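# Store two batteries in chest drawers, then close all

## Task

Open the chest and place the AA battery in the bottom row's right-hand drawer and the nine-volt battery in the top row's right-hand drawer, with left and right judged while facing the drawer fronts. Every other battery and the eraser must remain on the table. Over-pulled drawers slide fully out of the chest. Dropping an item from rim height into its drawer is allowed. At the end, all drawers must be pushed closed.

## Robot and tools

Robot: two arms, left_arm and right_arm, each ending in an identical five-finger right hand, so hand axes and motor numbers mean the same on both. Bases in the scene frame: left_arm at (-0.064, +0.714, 0) m, right_arm at (+0.073, -0.458, 0) m, each turned only slightly about z.

Frames. Scene frame: origin at table-top height midway between the nominal bases, +z up, +x out over the table, left_arm on the +y side (not tied to image left/right). Reported hand positions (m), quaternions (wxyz) and velocities are in each arm's own base frame. Fixed cameras and the table use the scene frame. All motion offsets are along the current Hand target's own axes. Hand point: 0.15 m out from the wrist flange along the fingers, 0.05 m in front of the palm; its +z runs along straight fingers, +y out of the palm, +x across the palm away from the thumb. Straight fingers reach about 0.06-0.07 m beyond it along +z and sit 0.06 m behind it along -y. A bracket on the little-finger side of the wrist can strike things, and with fingers level the wrist may hang up to 0.13 m (palm down) below the point.

Row layout (28 numbers, each -1 to 1): left arm dx, dy, dz, rx, ry, rz; left hand little, ring, middle, index, thumb_bend, thumb_turn, force_limit, speed; then the same 14 for the right arm. The six pose numbers are an offset, not a pose: measured from that arm's Hand target at the start of the action, along its axes; 1.0 equals 0.6 m or 180 degrees; rx, ry, rz form one rotation vector. All six zero re-requests the current Hand target. Hand motor numbers are absolute targets: -1 open/straight, +1 closed; thumb_turn -1 beside the palm, +1 opposite the fingers. force_limit maps -1..+1 to about 0..10 N at the fingertip (0..15 N for the two thumb motors). speed rises linearly from near zero at -1 to full at +0.48 and stays full above. For a soft grip close at speed -0.94 or below. There is no 'no change' value: to keep a hand as is, resend the last eight numbers actually executed for it (or, if none yet, its hand_measured, hand_force_limit, hand_speed). Thumb turned in front, the hand grips objects about 0.035-0.065 m thick, handles down to about 0.025 m.

Tools.
execute_actions(actions, cameras): actions is a list of up to 15 actions; each action is a list of up to 15 rows, one per 1/30 s step; a short action repeats its last row. Every row counts from the action's start pose, not from the row before; a new action starts from the updated Hand target, so repeating an offset moves further. Images return only when actions is empty or cameras requests them.
move(target, speed, blend, stop_force, zero, blocking, cameras): target is one 28-number row or a list of up to 15 rows; every row's offsets count from the same starting Hand targets. speed: m/s per arm path, 0.002-3.2 (default 0.25), turning up to twice that in rad/s; one value or one per target. blend: corner rounding in m (0 means stop at each). stop_force: 4-120 N, ends an arm's path when its wrist sensor feels that much push against its motion; unreliable while the hand rotates, and omit it when backing off something you press. zero (default true) re-zeroes the sensor first. blocking=false returns early but cannot be combined with stop_force. The result adds a move: line with the outcome (done, off_target, moving, held, fault) and any limits (paced = pose clipped, held = steps withheld). Paths do not avoid obstacles or the other arm; avoid routing near an arm's own base.
wait(seconds 0-10), stop() to brake a running move, zoom_image(camera, region [x0,y0,x1,y1] pixels, max 504x504), show_instructions(), zero_wrist_force(arm), finished_scene(scene = current scene number, shown at the end of results).

Result lines: end-effector pose and velocities; Hand target (last commanded pose after clipping; the hand often rests short of it, so send the remaining distance as an offset); Joint positions and torques; Wrist force/torque along the hand axes, plus the peak since the last report; hand_measured, hand_stopped_by (moving, target, force, stalled, fault), hand_load_n (positive when pushed open; a lost grip shows as load near 0), all in motor order.

Cameras: cam_high and cam_low (896x504, fixed), cam_left_wrist and cam_right_wrist (616x616 fisheye).

Cautions: orientation commands are clipped to 32 degrees from the measured one per step. Arms are stiff; aiming even slightly past a firm surface can trigger a fault: about 150 N outside force or joint torque limits (287, 287, 130, 46.9, 46.9, 46.9 N m) freeze the arm for 10 s. Motors at 85 °C brake the arm for 30-60 s; avoid long stretched holds. Keep the arms from touching each other, and never close a hand on the other hand's fingers. Don't drop things from height, release moving objects, slam drawers, or hit the chest hard; anything leaving the table fails the task. Pull drawers gently so they don't come out.

Each tool is called after ">>>" as name(argument=value, ...), one argument or row to a line, values as JSON.

Reference images:

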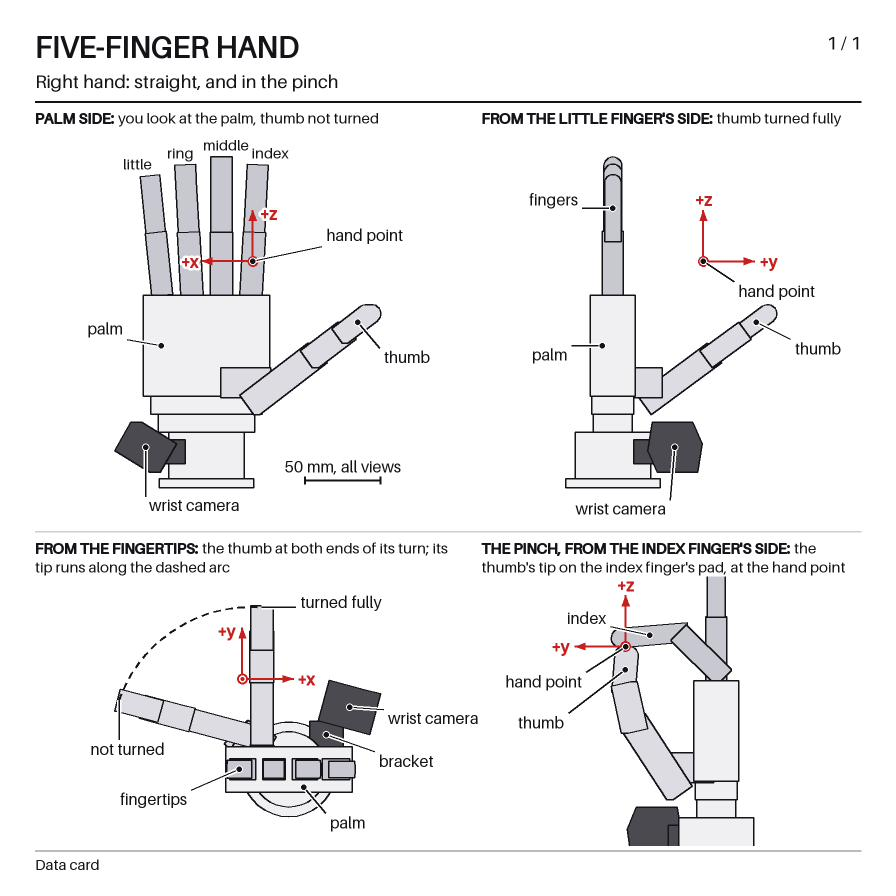

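## Session

>>> execute_actions(
  actions=[],
)

Scene clock: 0.00 s.
left_arm: end_effector_position=(+0.1947, -0.6588, +0.3548) hand_measured=(-1.000, -1.000, -1.000, -1.000, -1.000, -1.000) hand_load_n=(+0.0, +0.0, +0.0, +0.0, +0.0, +0.0) hand_stopped_by=(target, target, target, target, target, target) hand_force_limit=0.00 hand_speed=-0.80 end_effector_quat_wxyz=(-0.104, +0.451, +0.604, -0.648) | right_arm: end_effector_position=(+0.8753, +0.2401, +0.2167) hand_measured=(-1.000, -1.000, -1.000, -1.000, -1.000, -1.000) hand_load_n=(+0.0, +0.0, +0.0, +0.0, +0.0, +0.0) hand_stopped_by=(target, target, target, target, target, target) hand_force_limit=0.00 hand_speed=-0.80 end_effector_quat_wxyz=(-0.408, +0.590, +0.667, -0.201)
Joint positions: left_arm=[-1.226 -1.487 1.934 -0.123 2.696 -2.365] | right_arm=[0.023 -0.415 0.583 2.327 1.336 -0.217]
Joint velocities: within noise
Joint torques (N m): no reading
Motor temperatures (°C): left_arm=[27 26 30 30 37 31] | right_arm=[29 25 26 30 32 33]
Wrist force (N): no reading
Wrist torque (N m): no reading
Wrist force, peak (N): no reading
Hand target: left_arm +0.1947, -0.6588, +0.3548; -0.104, +0.451, +0.604, -0.648 | right_arm +0.8753, +0.2401, +0.2167; -0.408, +0.590, +0.667, -0.201

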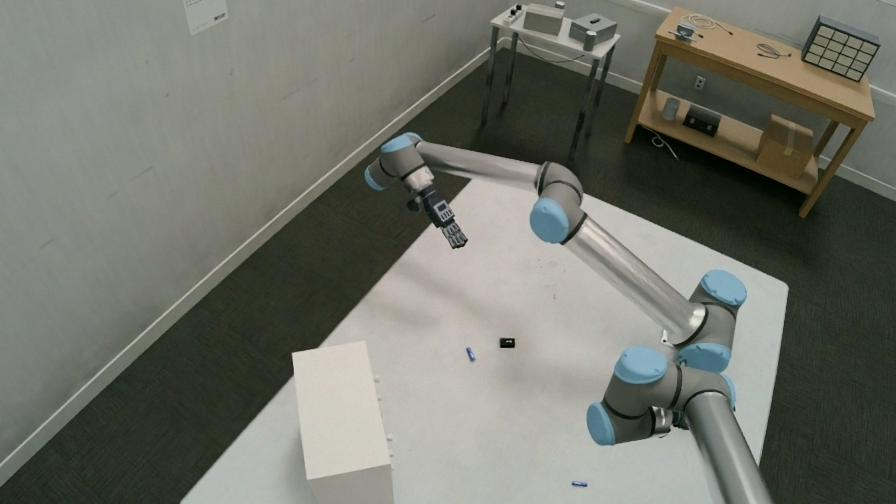

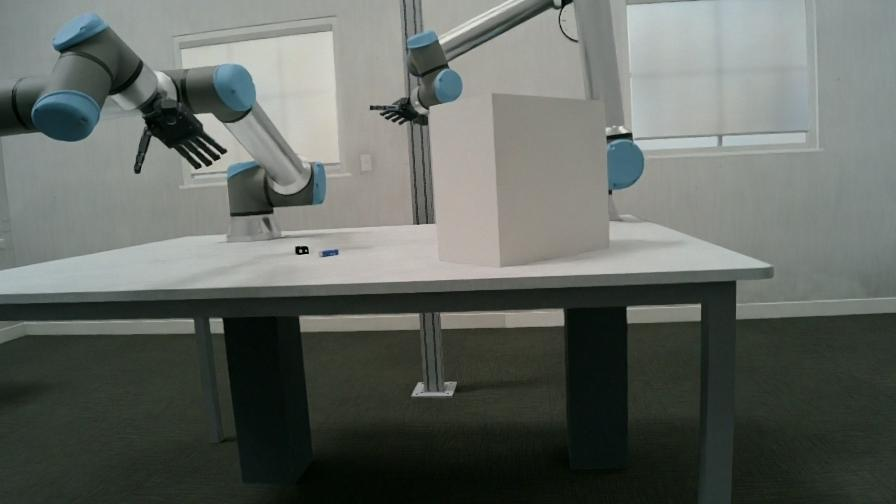

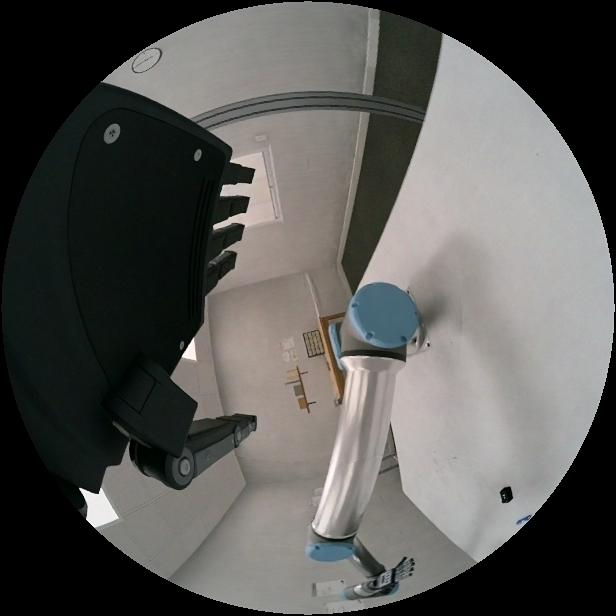

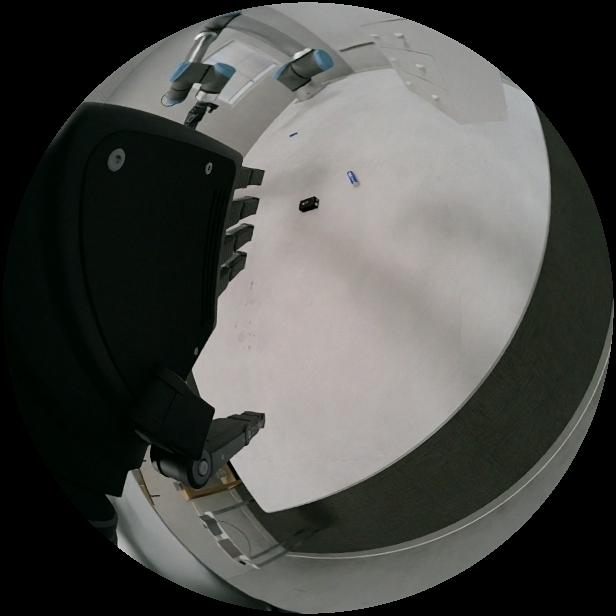

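>>> zoom_image(
  camera="cam_high",
  region=[250, 300, 650, 504],
)

>>> zoom_image(
  camera="cam_right_wrist",
  region=[260, 20, 520, 240],
)

>>> zoom_image(
  camera="cam_low",
  region=[220, 80, 660, 300],
)

Scaled by 1.260 from the camera's 896x504 image, which has a finer 1280x720 frame.

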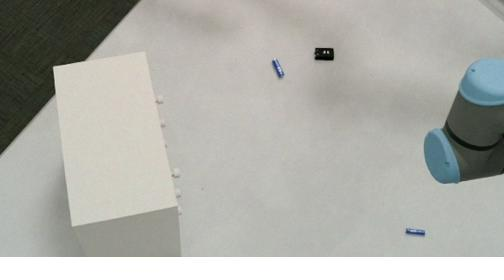

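Scaled by 1.938 from the camera's 616x616 image, which has a finer 880x880 frame.

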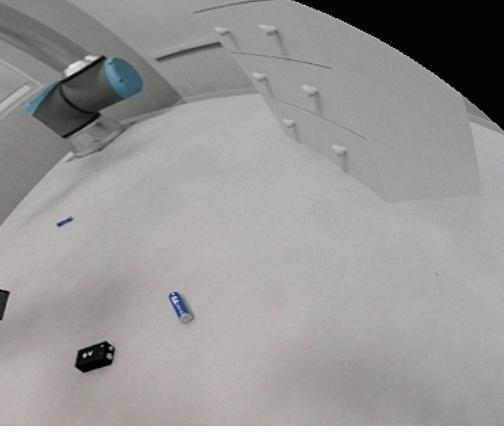

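Scaled by 1.145 from the camera's 896x504 image, which has a finer 1280x720 frame.

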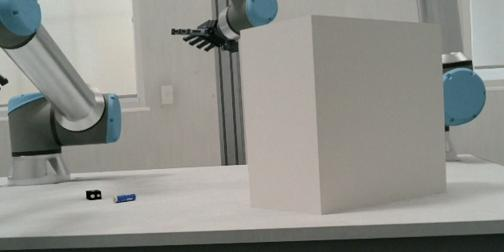

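>>> zoom_image(
  camera="cam_left_wrist",
  region=[120, 130, 320, 330],
)

>>> zoom_image(
  camera="cam_left_wrist",
  region=[100, 330, 300, 530],
)

>>> zoom_image(
  camera="cam_right_wrist",
  region=[120, 130, 320, 330],
)

Scaled by 2.520 from the camera's 616x616 image, which has a finer 880x880 frame.

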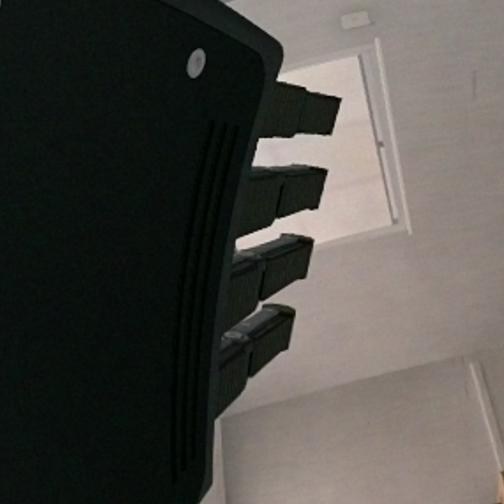

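Scaled by 2.520 from the camera's 616x616 image, which has a finer 880x880 frame.

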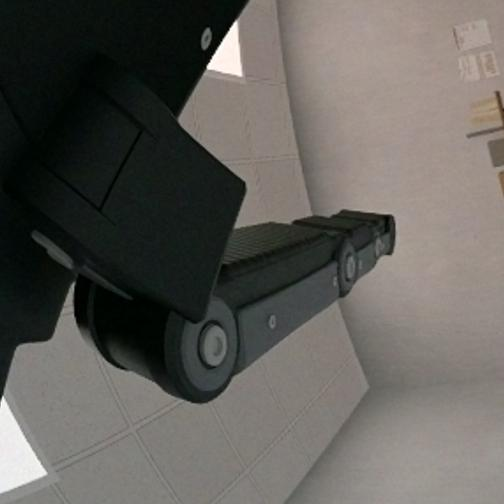

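Scaled by 2.520 from the camera's 616x616 image, which has a finer 880x880 frame.

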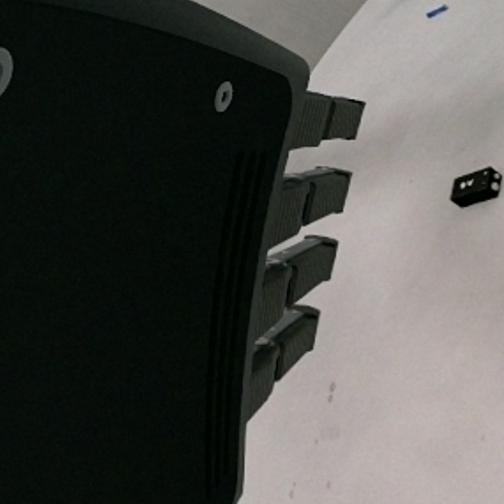

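>>> move(
  target=[0.130, -0.281, -0.3955, 0, 0, 0, -1, -1, -1, -1, -1, -1, 0.0, -0.8, 0.179, -0.129, 0.117, -0.2463, -0.1767, -0.1374, -1, -1, -1, -1, -1, -1, 0.0, -0.8],
  speed=0.25,
  cameras=["all"],
)

Scene clock: 35.83 s.
left_arm: end_effector_position=(+0.2495, -0.4010, +0.4995) hand_measured=(-1.000, -1.000, -1.000, -1.000, -1.000, -1.000) hand_load_n=(+0.0, +0.0, +0.0, -0.5, +0.0, +0.0) hand_stopped_by=(target, target, target, target, target, target) hand_force_limit=0.00 hand_speed=-0.80 end_effector_quat_wxyz=(-0.101, +0.447, +0.606, -0.651) | right_arm: end_effector_position=(+0.7754, +0.3399, +0.2667) hand_measured=(-1.000, -1.000, -1.000, -1.000, -1.000, -1.000) hand_load_n=(+0.0, +0.0, +0.0, +0.0, +0.0, +0.0) hand_stopped_by=(target, target, target, target, target, target) hand_force_limit=0.00 hand_speed=-0.80 end_effector_quat_wxyz=(+0.000, +0.471, +0.882, +0.001)
Joint positions: left_arm=[-0.839 -1.628 1.941 0.897 2.999 -1.453] | right_arm=[0.213 -0.995 1.279 1.286 1.569 -0.376]
Joint torques (N m): left_arm=[-13.79 -40.19 -52.27 0.42 4.05 -2.62] | right_arm=[14.83 -100.1 -25.29 2.02 2.58 -3.16]
Wrist force (N): left_arm=[-0.1 -0.1 -0.5] | right_arm=[0.8 -0.6 0.2]
Wrist torque (N m): left_arm=[0.04 0.06 0.13] | right_arm=[-0.17 -0.17 0.24]
Wrist force, peak (N): left_arm=[0.2 -0.9 -0.9] | right_arm=[1.5 -0.9 -0.2]
Hand target: left_arm +0.2494, -0.4011, +0.4996; -0.101, +0.447, +0.606, -0.651 (not the last commanded pose) | right_arm +0.7754, +0.3399, +0.2667; +0.000, +0.471, +0.882, +0.001
Off the commanded pose: left_arm 0.001 m, 1 deg | right_arm 0.000 m, 0 deg.
move: held (left_arm; a check stopped the path); limits=held
pose unreachable (left arm): on one or more control steps of this call, first in action 0 (counted from 0), this arm could not follow its commanded pose, so it was not sent that pose on those steps. It may still have moved: this result reports where it is.
cause: moving toward the commanded pose would bring two parts of the arm too close to each other (joints 4 (wrist 1) to 6 (wrist 3) lie between them).

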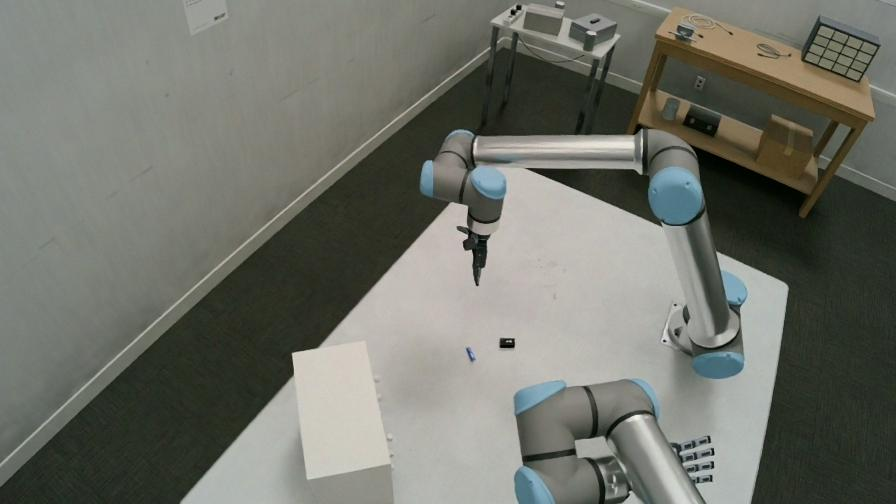

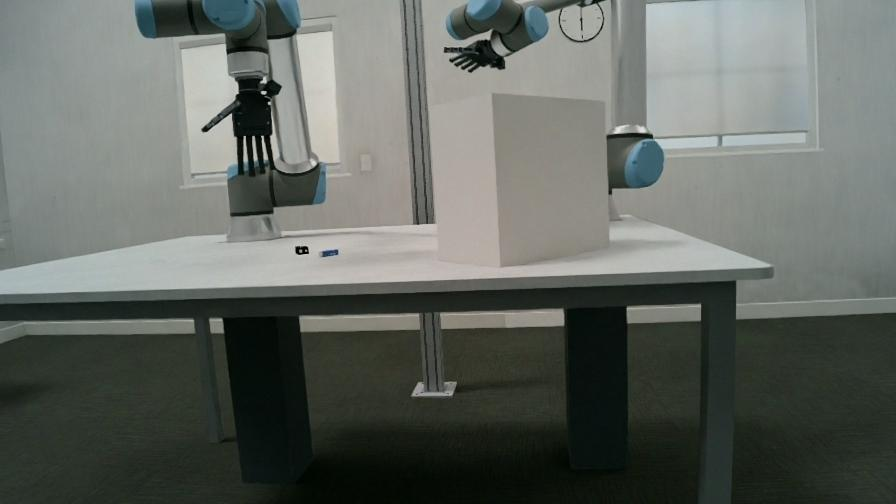

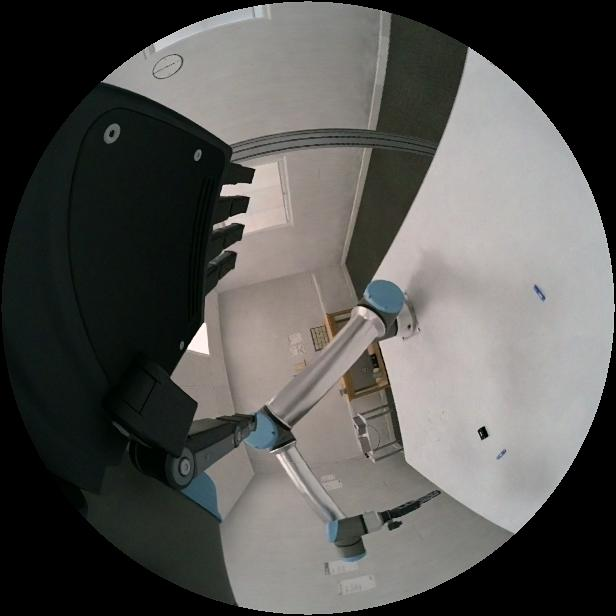

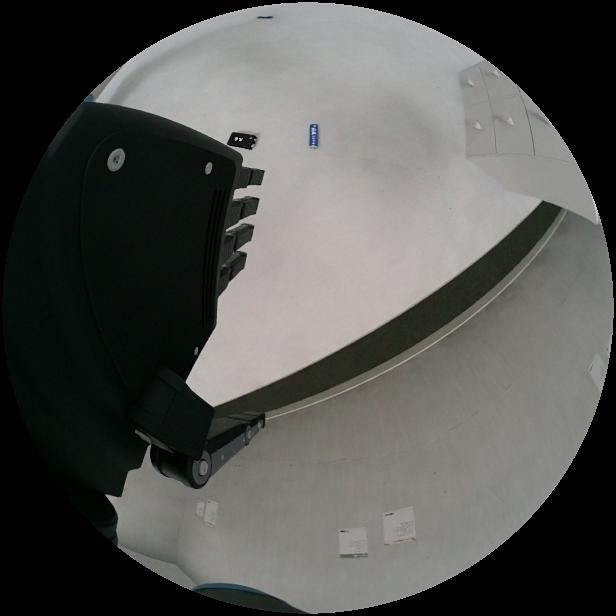

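>>> zoom_image(
  camera="cam_right_wrist",
  region=[210, 100, 350, 180],
)

>>> zoom_image(
  camera="cam_right_wrist",
  region=[440, 40, 610, 240],
)

>>> zoom_image(
  camera="cam_high",
  region=[400, 140, 560, 380],
)

Scaled by 3.600 from the camera's 616x616 image, which has a finer 880x880 frame.

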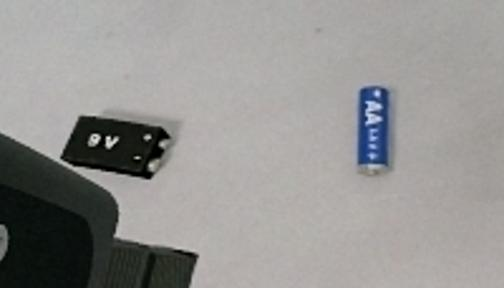

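Scaled by 2.520 from the camera's 616x616 image, which has a finer 880x880 frame.

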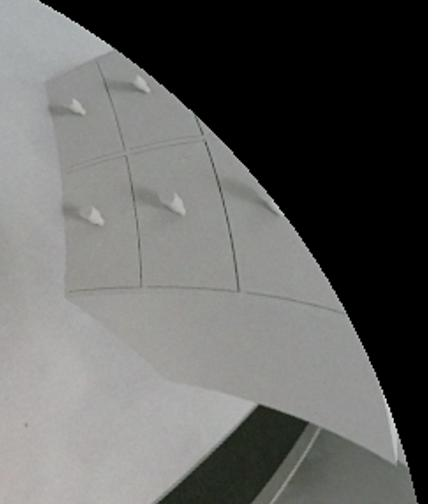

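Scaled by 2.100 from the camera's 896x504 image, which has a finer 1280x720 frame.

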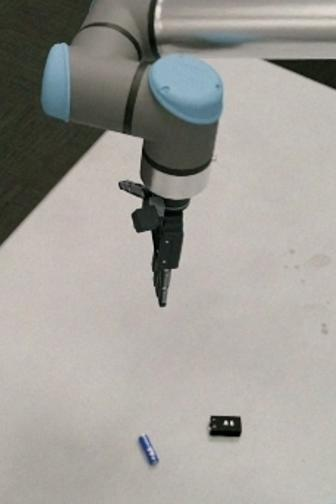

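>>> move(
  target=[0.049, -0.124, -0.612, -0.115, -0.220, -0.0335, -1, -1, -1, -1, -1, -1, 0.0, -0.8, 0, 0, 0, 0, 0, 0, -1, -1, -1, -1, -1, -1, 0.0, -0.8],
  speed=0.3,
  cameras=["cam_high"],
)

>>> move(
  target=[0, 0, 0, 0, 0, 0, -1, -1, -1, -1, -1, -1, 0.0, -0.8, 0.769, 0.025, 0.078, 0, 0, 0, -1, -1, -1, -1, -1, -1, 0.0, -0.8],
  speed=0.3,
  cameras=["all"],
)

Scene clock: 46.73 s.
left_arm: end_effector_position=(+0.3056, -0.3207, +0.5276) hand_measured=(-1.000, -1.000, -1.000, -1.000, -1.000, -1.000) hand_load_n=(+0.0, +0.0, +0.0, +0.0, +0.0, +0.0) hand_stopped_by=(target, target, target, target, target, target) hand_force_limit=0.00 hand_speed=-0.80 end_effector_quat_wxyz=(-0.028, +0.377, +0.652, -0.658) end_effector_velocity=(+0.000, -0.001, -0.001) end_effector_angular_velocity=(+0.003, +0.002, -0.001) | right_arm: end_effector_position=(+0.7754, +0.3399, +0.2667) hand_measured=(-1.000, -1.000, -1.000, -1.000, -1.000, -1.000) hand_load_n=(+0.0, +0.0, +0.0, +0.0, +0.0, +0.0) hand_stopped_by=(target, target, target, target, target, target) hand_force_limit=0.00 hand_speed=-0.80 end_effector_quat_wxyz=(+0.000, +0.471, +0.882, +0.001)
Joint positions: left_arm=[-0.624 -1.699 1.946 0.924 2.996 -1.492] | right_arm=[0.213 -0.995 1.279 1.286 1.569 -0.376]
Joint velocities: left_arm=[-0.002 0 0 -0.003 -0.002 -0.005] | right_arm=[within noise]
Joint torques (N m): left_arm=[-15.5 -24.52 -30.77 0.26 0.12 -3.03] | right_arm=[15.99 -100.67 -24.02 1.31 2.4 -3.08]
Wrist force (N): left_arm=[0.0 -0.1 -0.3] | right_arm=[1.0 -0.7 0.1]
Wrist torque (N m): left_arm=[0.02 0.04 0.16] | right_arm=[-0.16 -0.18 0.25]
Wrist force, peak (N): left_arm=[0.4 -2.2 -8.1] | right_arm=[1.3 -0.3 -0.2]
Hand target: left_arm +0.3055, -0.3208, +0.5275; -0.028, +0.377, +0.652, -0.658 (not the last commanded pose) | right_arm +0.7754, +0.3399, +0.2667; +0.000, +0.471, +0.882, +0.001
Off the commanded pose: left_arm 0.274 m, 32 deg | right_arm 0.000 m, 0 deg.
move: held (left_arm; a check stopped the path); limits=held
pose unreachable (left arm): on one or more control steps of this call, first in action 0 (counted from 0), this arm could not follow its commanded pose, so it was not sent that pose on those steps. It may still have moved: this result reports where it is.
cause: moving toward the commanded pose would bring two parts of the arm too close to each other (joints 4 (wrist 1) to 6 (wrist 3) lie between them).
Images, in order (width x height): cam_high 896x504.

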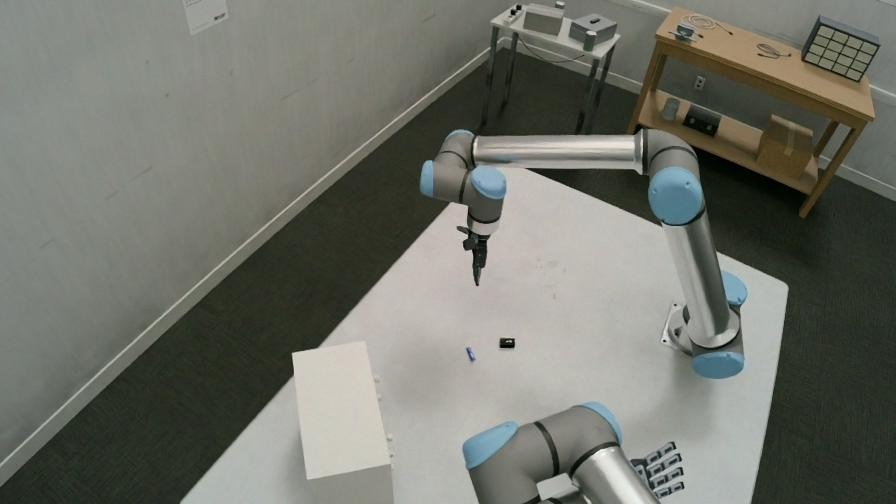

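Scene clock: 48.87 s.
left_arm: end_effector_position=(+0.3055, -0.3208, +0.5275) hand_measured=(-1.000, -1.000, -1.000, -1.000, -1.000, -1.000) hand_load_n=(+0.0, +0.0, +0.0, +0.0, -0.5, +0.0) hand_stopped_by=(target, target, target, target, target, target) hand_force_limit=0.00 hand_speed=-0.80 end_effector_quat_wxyz=(-0.028, +0.377, +0.652, -0.658) | right_arm: end_effector_position=(+0.5314, +0.7318, +0.2206) hand_measured=(-1.000, -1.000, -1.000, -1.000, -1.000, -1.000) hand_load_n=(+0.0, +0.0, +0.0, +0.0, +0.0, +0.0) hand_stopped_by=(target, target, target, target, target, target) hand_force_limit=0.00 hand_speed=-0.80 end_effector_quat_wxyz=(+0.000, +0.471, +0.882, +0.001)
Joint positions: left_arm=[-0.624 -1.699 1.946 0.924 2.996 -1.493] | right_arm=[0.796 -0.838 1.101 1.307 1.57 0.207]
Joint torques (N m): left_arm=[-16.08 -35.84 -31.99 0.2 0.13 -3.16] | right_arm=[12.71 -82.64 -48.17 5.87 2.33 2.26]
Wrist force (N): left_arm=[0.0 0.0 -0.2] | right_arm=[0.5 -0.9 0.4]
Wrist torque (N m): left_arm=[0.03 0.05 0.15] | right_arm=[-0.23 -0.12 0.07]
Wrist force, peak (N): left_arm=[0.3 -0.5 -0.6] | right_arm=[2.6 -0.6 0.6]
Hand target: left_arm +0.3055, -0.3208, +0.5275; -0.028, +0.377, +0.652, -0.658 | right_arm +0.5314, +0.7319, +0.2206; +0.000, +0.471, +0.882, +0.001
Off the commanded pose: left_arm 0.000 m, 0 deg | right_arm 0.000 m, 0 deg.
move: done

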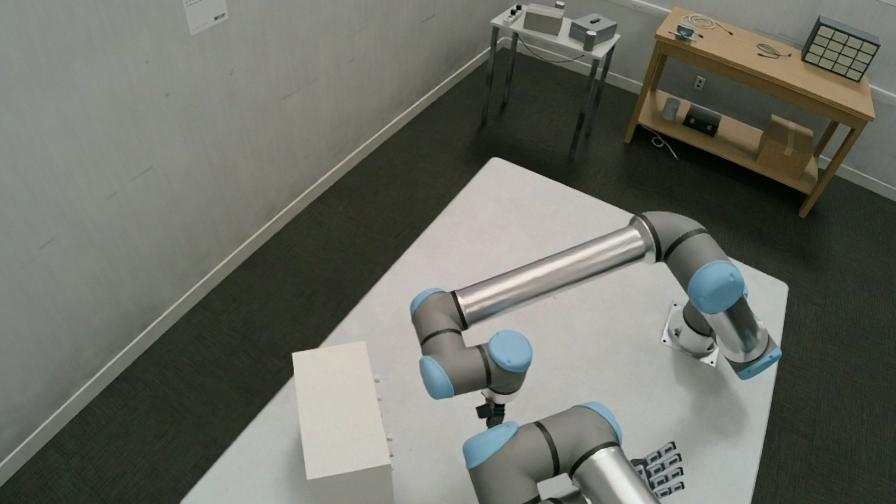

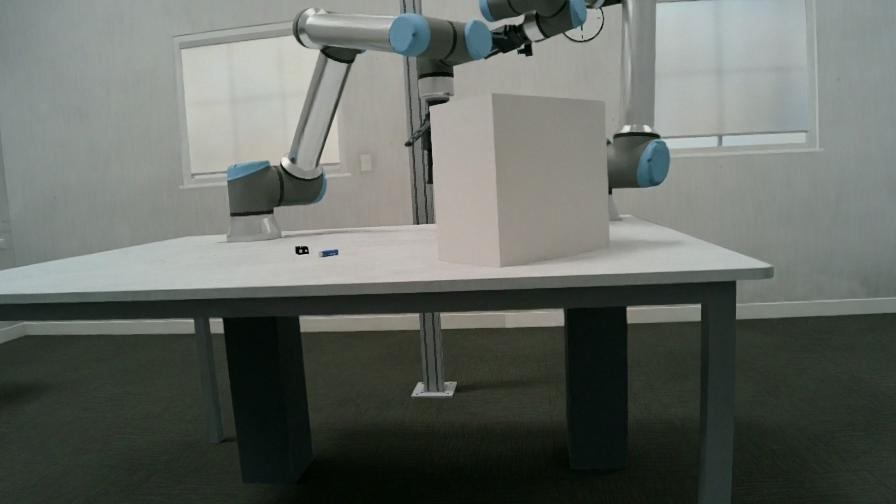

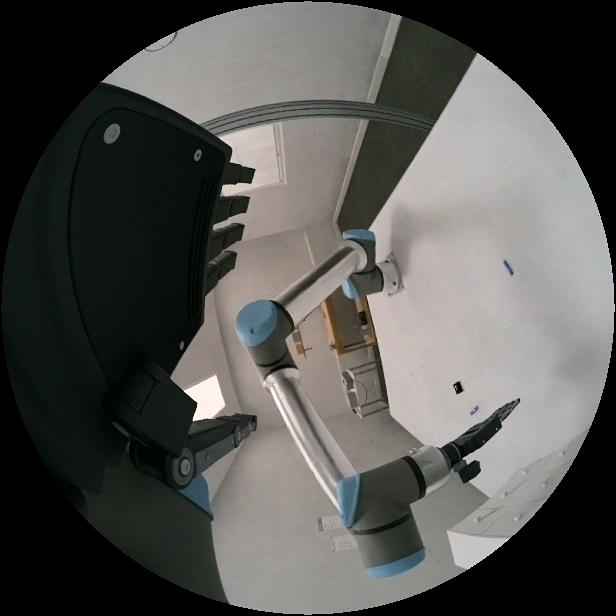

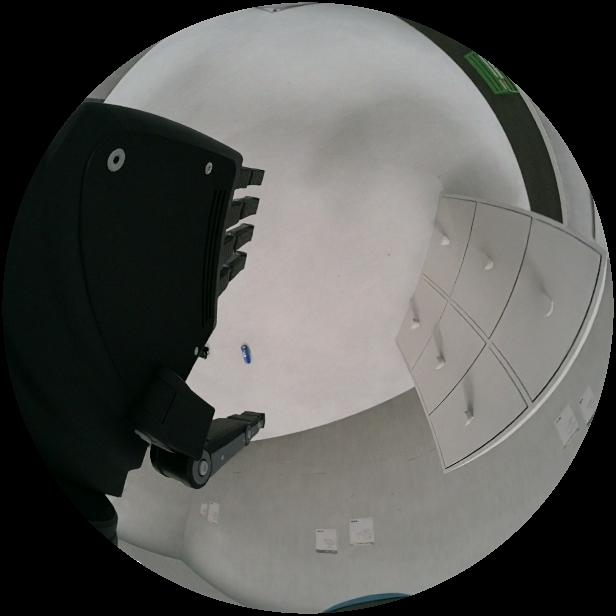

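>>> zoom_image(
  camera="cam_right_wrist",
  region=[380, 170, 616, 340],
)

>>> zoom_image(
  camera="cam_right_wrist",
  region=[380, 290, 616, 480],
)

>>> zoom_image(
  camera="cam_left_wrist",
  region=[420, 380, 616, 580],
)

Scaled by 2.136 from the camera's 616x616 image, which has a finer 880x880 frame.

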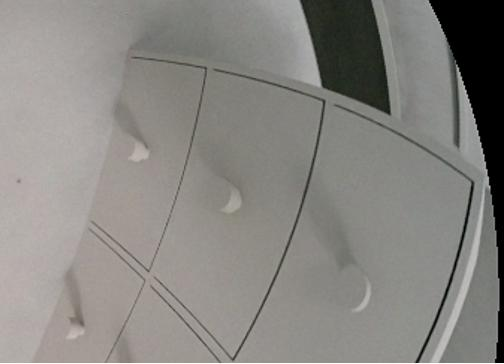

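Scaled by 2.136 from the camera's 616x616 image, which has a finer 880x880 frame.

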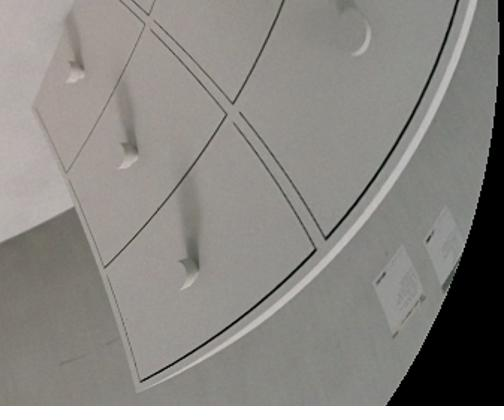

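Scaled by 2.520 from the camera's 616x616 image, which has a finer 880x880 frame.

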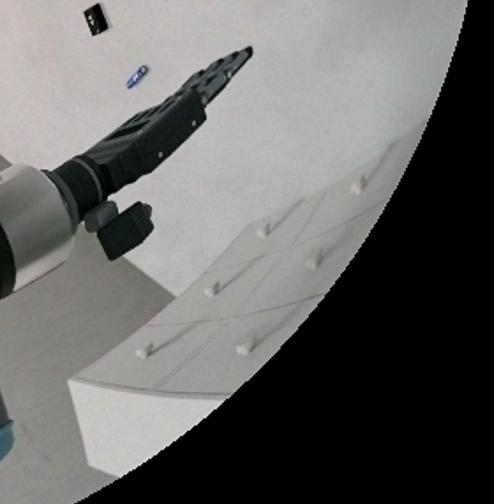

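>>> move(
  target=[0, 0, 0, 0, 0, 0, -1, -1, -1, -1, -1, -1, 0.0, -0.8, -0.1387, 0.228, -0.045, -0.0833, 0.0079, -0.06, -1, -1, -0.3, -0.3, -0.45, 1, 0.0, 0.2],
  speed=0.2,
  cameras=["cam_right_wrist", "cam_high", "cam_left_wrist"],
)

>>> zoom_image(
  camera="cam_right_wrist",
  region=[200, 200, 500, 420],
)

Scene clock: 63.17 s.
left_arm: end_effector_position=(+0.3055, -0.3208, +0.5275) hand_measured=(-1.000, -1.000, -1.000, -1.000, -1.000, -1.000) hand_load_n=(+0.0, +0.0, -0.5, +0.0, +0.0, +0.0) hand_stopped_by=(target, target, target, target, target, target) hand_force_limit=0.00 hand_speed=-0.80 end_effector_quat_wxyz=(-0.028, +0.377, +0.652, -0.658) | right_arm: end_effector_position=(+0.6913, +0.7387, +0.2475) hand_measured=(-1.000, -1.000, -0.300, -0.300, -0.450, +1.000) hand_load_n=(+0.0, +0.0, +0.0, +0.0, +0.0, +0.0) hand_stopped_by=(target, target, target, target, target, target) hand_force_limit=0.00 hand_speed=0.20 end_effector_quat_wxyz=(+0.050, +0.382, +0.915, +0.121)
Joint positions: left_arm=[-0.624 -1.699 1.946 0.924 2.996 -1.493] | right_arm=[0.661 -0.81 0.992 1.127 1.539 -0.114]
Joint torques (N m): left_arm=[-15.15 -33.82 -33.55 -0.2 0.28 -2.74] | right_arm=[-9.43 -85.2 -50.19 1.14 -2.72 -3.71]
Wrist force (N): left_arm=[0.2 -0.3 -0.1] | right_arm=[0.1 -0.5 -0.1]
Wrist torque (N m): left_arm=[-0.02 0.01 0.16] | right_arm=[-0.07 -0.08 0.20]
Wrist force, peak (N): left_arm=[0.4 -0.4 -0.6] | right_arm=[1.5 -1.5 0.3]
Hand target: left_arm +0.3055, -0.3208, +0.5275; -0.028, +0.377, +0.652, -0.658 | right_arm +0.6913, +0.7387, +0.2476; +0.050, +0.382, +0.915, +0.121
Off the commanded pose: left_arm 0.000 m, 0 deg | right_arm 0.000 m, 0 deg.
move: done
Images, in order (width x height): cam_high 896x504, cam_left_wrist 616x616, cam_right_wrist 616x616.

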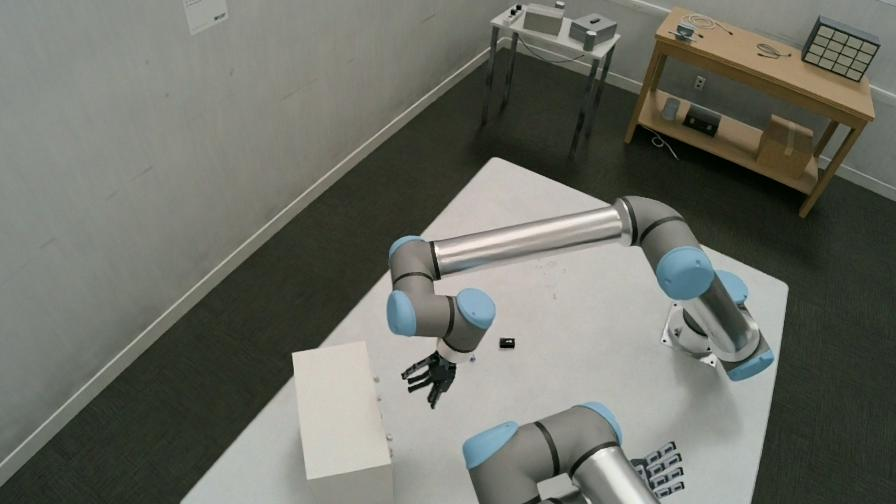

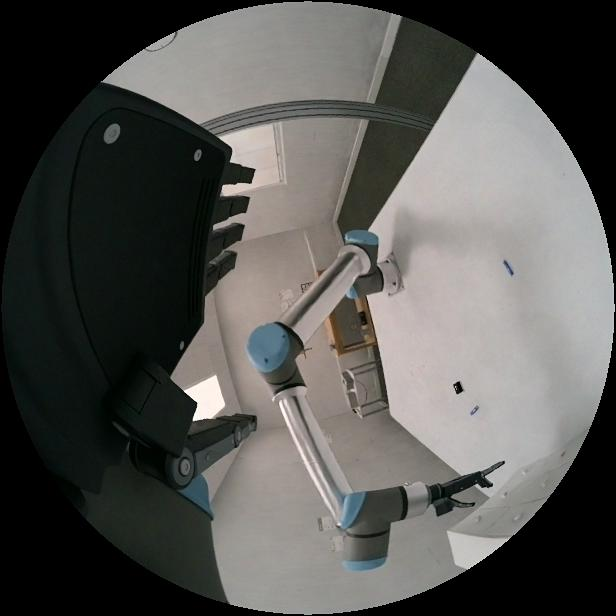

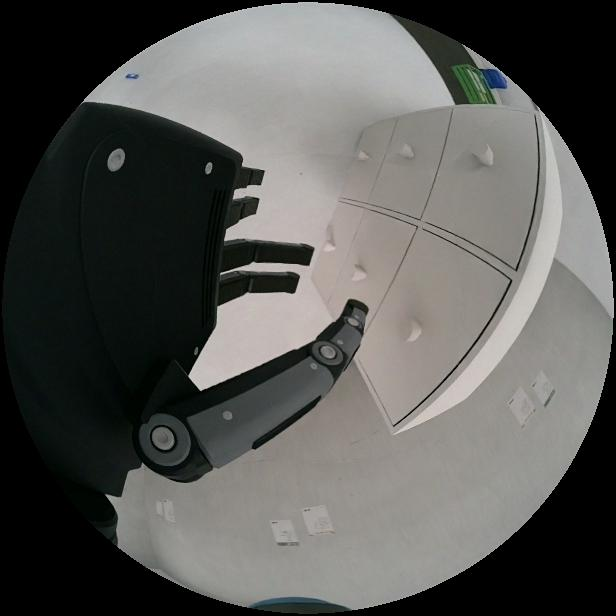

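Scaled by 1.680 from the camera's 616x616 image, which has a finer 880x880 frame.

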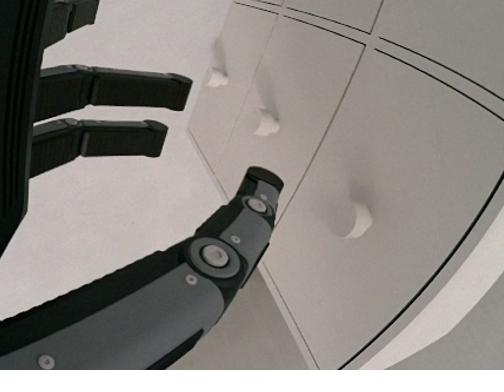

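>>> move(
  target=[0, 0, 0, 0, 0, 0, -1, -1, -1, -1, -1, -1, 0.0, -0.8, 0, 0, 0, 0, 0, 0, -1, -1, 0, 0, 0, 1, 0.0, 0.2],
  cameras=["cam_right_wrist"],
)

>>> zoom_image(
  camera="cam_right_wrist",
  region=[200, 200, 450, 400],
)

Scene clock: 66.33 s.
left_arm: end_effector_position=(+0.3055, -0.3208, +0.5275) hand_measured=(-1.000, -1.000, -1.000, -1.000, -1.000, -1.000) hand_load_n=(+0.0, +0.0, +0.0, +0.0, +0.0, -0.5) hand_stopped_by=(target, target, target, target, target, target) hand_force_limit=0.00 hand_speed=-0.80 end_effector_quat_wxyz=(-0.028, +0.377, +0.652, -0.658) | right_arm: end_effector_position=(+0.6913, +0.7387, +0.2476) hand_measured=(-1.000, -1.000, +0.000, +0.000, +0.000, +1.000) hand_load_n=(+0.0, +0.0, +0.0, +0.0, +0.0, +0.0) hand_stopped_by=(target, target, target, target, target, target) hand_force_limit=0.00 hand_speed=0.20 end_effector_quat_wxyz=(+0.050, +0.382, +0.915, +0.121)
Joint positions: left_arm=[-0.624 -1.699 1.946 0.924 2.996 -1.493] | right_arm=[0.661 -0.81 0.992 1.127 1.539 -0.114]
Joint torques (N m): left_arm=[-11.94 -39.82 -35.44 -0.32 0.61 -3] | right_arm=[-7.84 -84.46 -51.22 1.78 -2.29 -3.09]
Wrist force (N): left_arm=[-0.2 -0.1 -0.4] | right_arm=[0.5 -0.6 -0.3]
Wrist torque (N m): left_arm=[0.01 0.08 0.14] | right_arm=[-0.07 -0.13 0.22]
Wrist force, peak (N): left_arm=[-0.3 -0.3 -0.7] | right_arm=[1.1 -0.6 0.2]
Hand target: left_arm +0.3055, -0.3208, +0.5275; -0.028, +0.377, +0.652, -0.658 | right_arm +0.6913, +0.7387, +0.2476; +0.050, +0.382, +0.915, +0.121
Off the commanded pose: left_arm 0.000 m, 0 deg | right_arm 0.000 m, 0 deg.
move: done
Images, in order (width x height): cam_right_wrist 616x616.

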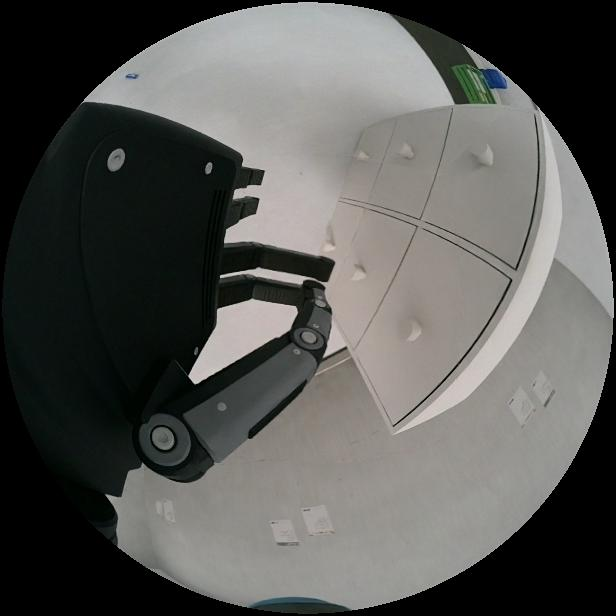

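Scaled by 2.016 from the camera's 616x616 image, which has a finer 880x880 frame.

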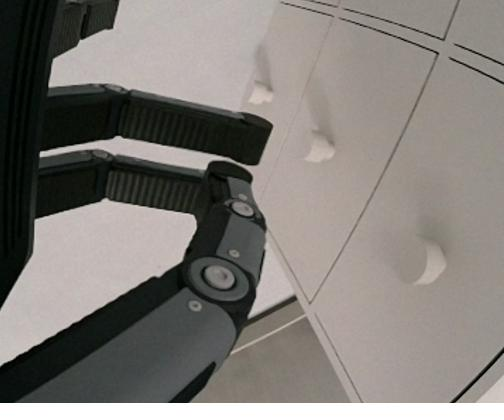

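>>> zoom_image(
  camera="cam_right_wrist",
  region=[385, 300, 445, 360],
)

>>> zoom_image(
  camera="cam_right_wrist",
  region=[460, 130, 510, 180],
)

Scaled by 8.400 from the camera's 616x616 image, which has a finer 880x880 frame.

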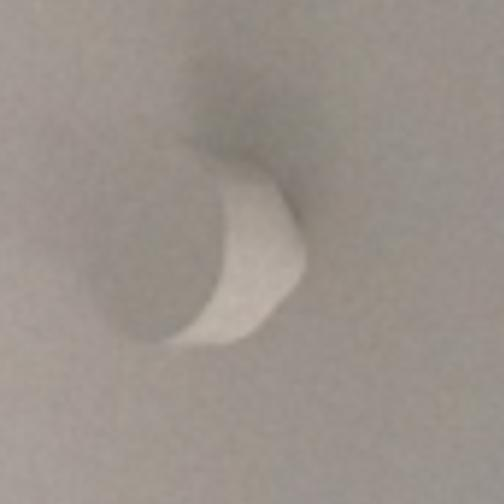

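Scaled by 10.080 from the camera's 616x616 image, which has a finer 880x880 frame.

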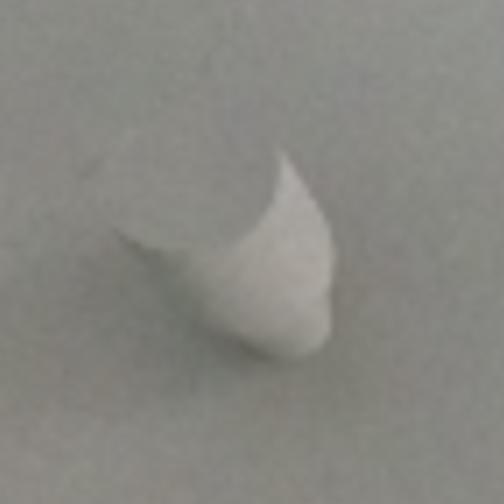

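>>> move(
  target=[0, 0, 0, 0, 0, 0, -1, -1, -1, -1, -1, -1, 0.0, -0.8, -0.0223, 0.0845, -0.0058, 0, 0, 0, -1, -1, -0.3, -0.3, -0.25, 1, 0.0, 0.2],
  speed=0.1,
  cameras=["cam_right_wrist"],
)

>>> zoom_image(
  camera="cam_right_wrist",
  region=[200, 200, 450, 400],
)

Scene clock: 76.83 s.
left_arm: end_effector_position=(+0.3055, -0.3208, +0.5275) hand_measured=(-1.000, -1.000, -1.000, -1.000, -1.000, -1.000) hand_load_n=(+0.0, +0.0, +0.0, +0.0, +0.0, -0.5) hand_stopped_by=(target, target, target, target, target, target) hand_force_limit=0.00 hand_speed=-0.80 end_effector_quat_wxyz=(-0.028, +0.377, +0.652, -0.658) | right_arm: end_effector_position=(+0.7349, +0.7629, +0.2641) hand_measured=(-1.000, -1.000, -0.300, -0.300, -0.250, +1.000) hand_load_n=(+0.0, +0.0, +0.0, +0.0, +0.0, +0.0) hand_stopped_by=(target, target, target, target, target, target) hand_force_limit=0.00 hand_speed=0.20 end_effector_quat_wxyz=(+0.050, +0.382, +0.915, +0.121)
Joint positions: left_arm=[-0.624 -1.699 1.946 0.924 2.996 -1.493] | right_arm=[0.652 -0.715 0.794 1.231 1.537 -0.122]
Joint torques (N m): left_arm=[-12.55 -34.02 -37.99 0.3 0.73 -3.04] | right_arm=[-8.58 -92.53 -50.99 5.6 -0.14 -3.53]
Wrist force (N): left_arm=[-0.1 -0.2 -0.3] | right_arm=[-0.1 -0.8 0.3]
Wrist torque (N m): left_arm=[0.01 0.07 0.15] | right_arm=[-0.19 -0.08 0.18]
Wrist force, peak (N): left_arm=[0.3 -0.1 -0.7] | right_arm=[0.6 -1.3 -0.3]
Hand target: left_arm +0.3055, -0.3208, +0.5275; -0.028, +0.377, +0.652, -0.658 | right_arm +0.7349, +0.7629, +0.2641; +0.050, +0.382, +0.915, +0.121
Off the commanded pose: left_arm 0.000 m, 0 deg | right_arm 0.000 m, 0 deg.
move: done
Images, in order (width x height): cam_right_wrist 616x616.

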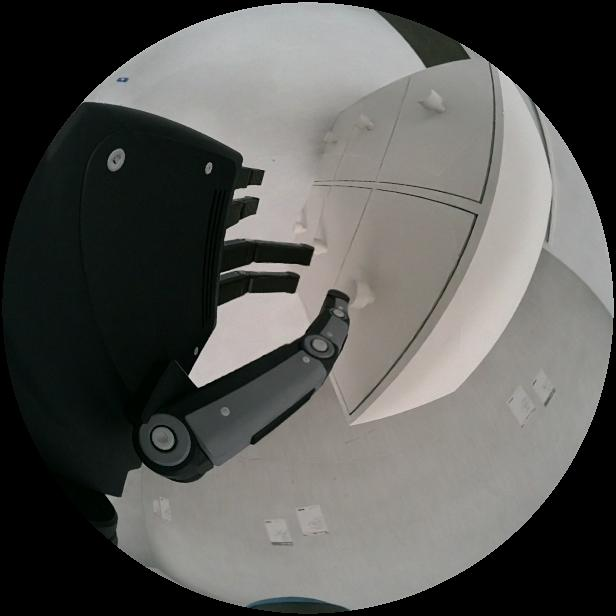

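Scaled by 2.016 from the camera's 616x616 image, which has a finer 880x880 frame.

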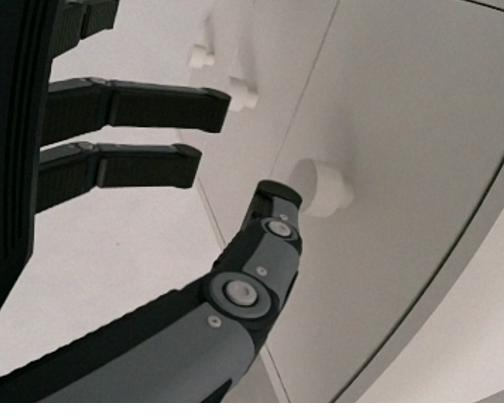

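>>> move(
  target=[0, 0, 0, 0, 0, 0, -1, -1, -1, -1, -1, -1, 0.0, -0.8, 0, 0.0495, 0.0218, 0, 0, 0, -1, -1, -0.3, -0.3, -0.25, 1, 0.0, 0.2],
  speed=0.03,
  stop_force=6,
  cameras=["cam_right_wrist"],
)

>>> zoom_image(
  camera="cam_right_wrist",
  region=[200, 200, 450, 400],
)

Scene clock: 82.07 s.
left_arm: end_effector_position=(+0.3055, -0.3208, +0.5275) hand_measured=(-1.000, -1.000, -1.000, -1.000, -1.000, -1.000) hand_load_n=(+0.0, +0.0, +0.0, +0.0, +0.0, -0.5) hand_stopped_by=(target, target, target, target, target, target) hand_force_limit=0.00 hand_speed=-0.80 end_effector_quat_wxyz=(-0.028, +0.377, +0.652, -0.658) | right_arm: end_effector_position=(+0.7578, +0.7855, +0.2592) hand_measured=(-1.000, -1.000, -0.300, -0.300, -0.250, +1.000) hand_load_n=(+0.0, +0.0, +0.0, +0.0, -1.0, +0.0) hand_stopped_by=(target, target, target, target, target, target) hand_force_limit=0.00 hand_speed=0.20 end_effector_quat_wxyz=(+0.050, +0.382, +0.915, +0.121)
Joint positions: left_arm=[-0.624 -1.699 1.946 0.924 2.996 -1.493] | right_arm=[0.657 -0.634 0.654 1.29 1.538 -0.118]
Joint torques (N m): left_arm=[-17.24 -35.6 -42.48 0.39 0.7 -3.04] | right_arm=[14.5 -93.6 -52.39 5.07 2.25 2.28]
Wrist force (N): left_arm=[0.0 -0.5 -0.4] | right_arm=[0.7 -3.3 -3.1]
Wrist torque (N m): left_arm=[-0.04 0.04 0.15] | right_arm=[-0.19 -0.15 0.06]
Wrist force, peak (N): left_arm=[-0.1 -0.2 -0.9] | right_arm=[0.4 -3.4 -3.6]
Hand target: left_arm +0.3055, -0.3208, +0.5275; -0.028, +0.377, +0.652, -0.658 | right_arm +0.7578, +0.7855, +0.2592; +0.050, +0.382, +0.915, +0.121
Off the commanded pose: left_arm 0.000 m, 0 deg | right_arm 0.000 m, 0 deg.
move: done
Images, in order (width x height): cam_right_wrist 616x616.

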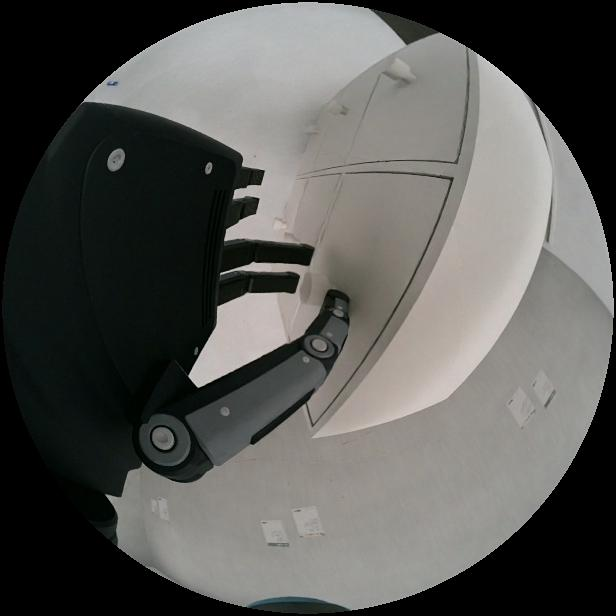

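Scaled by 2.016 from the camera's 616x616 image, which has a finer 880x880 frame.

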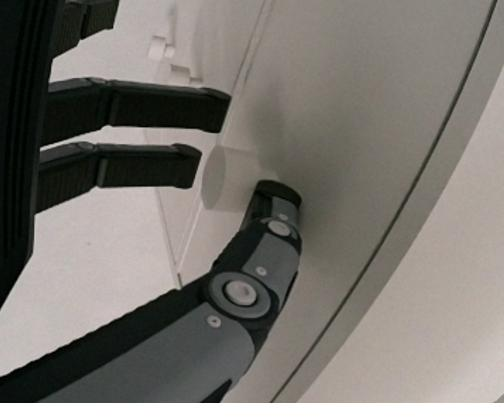

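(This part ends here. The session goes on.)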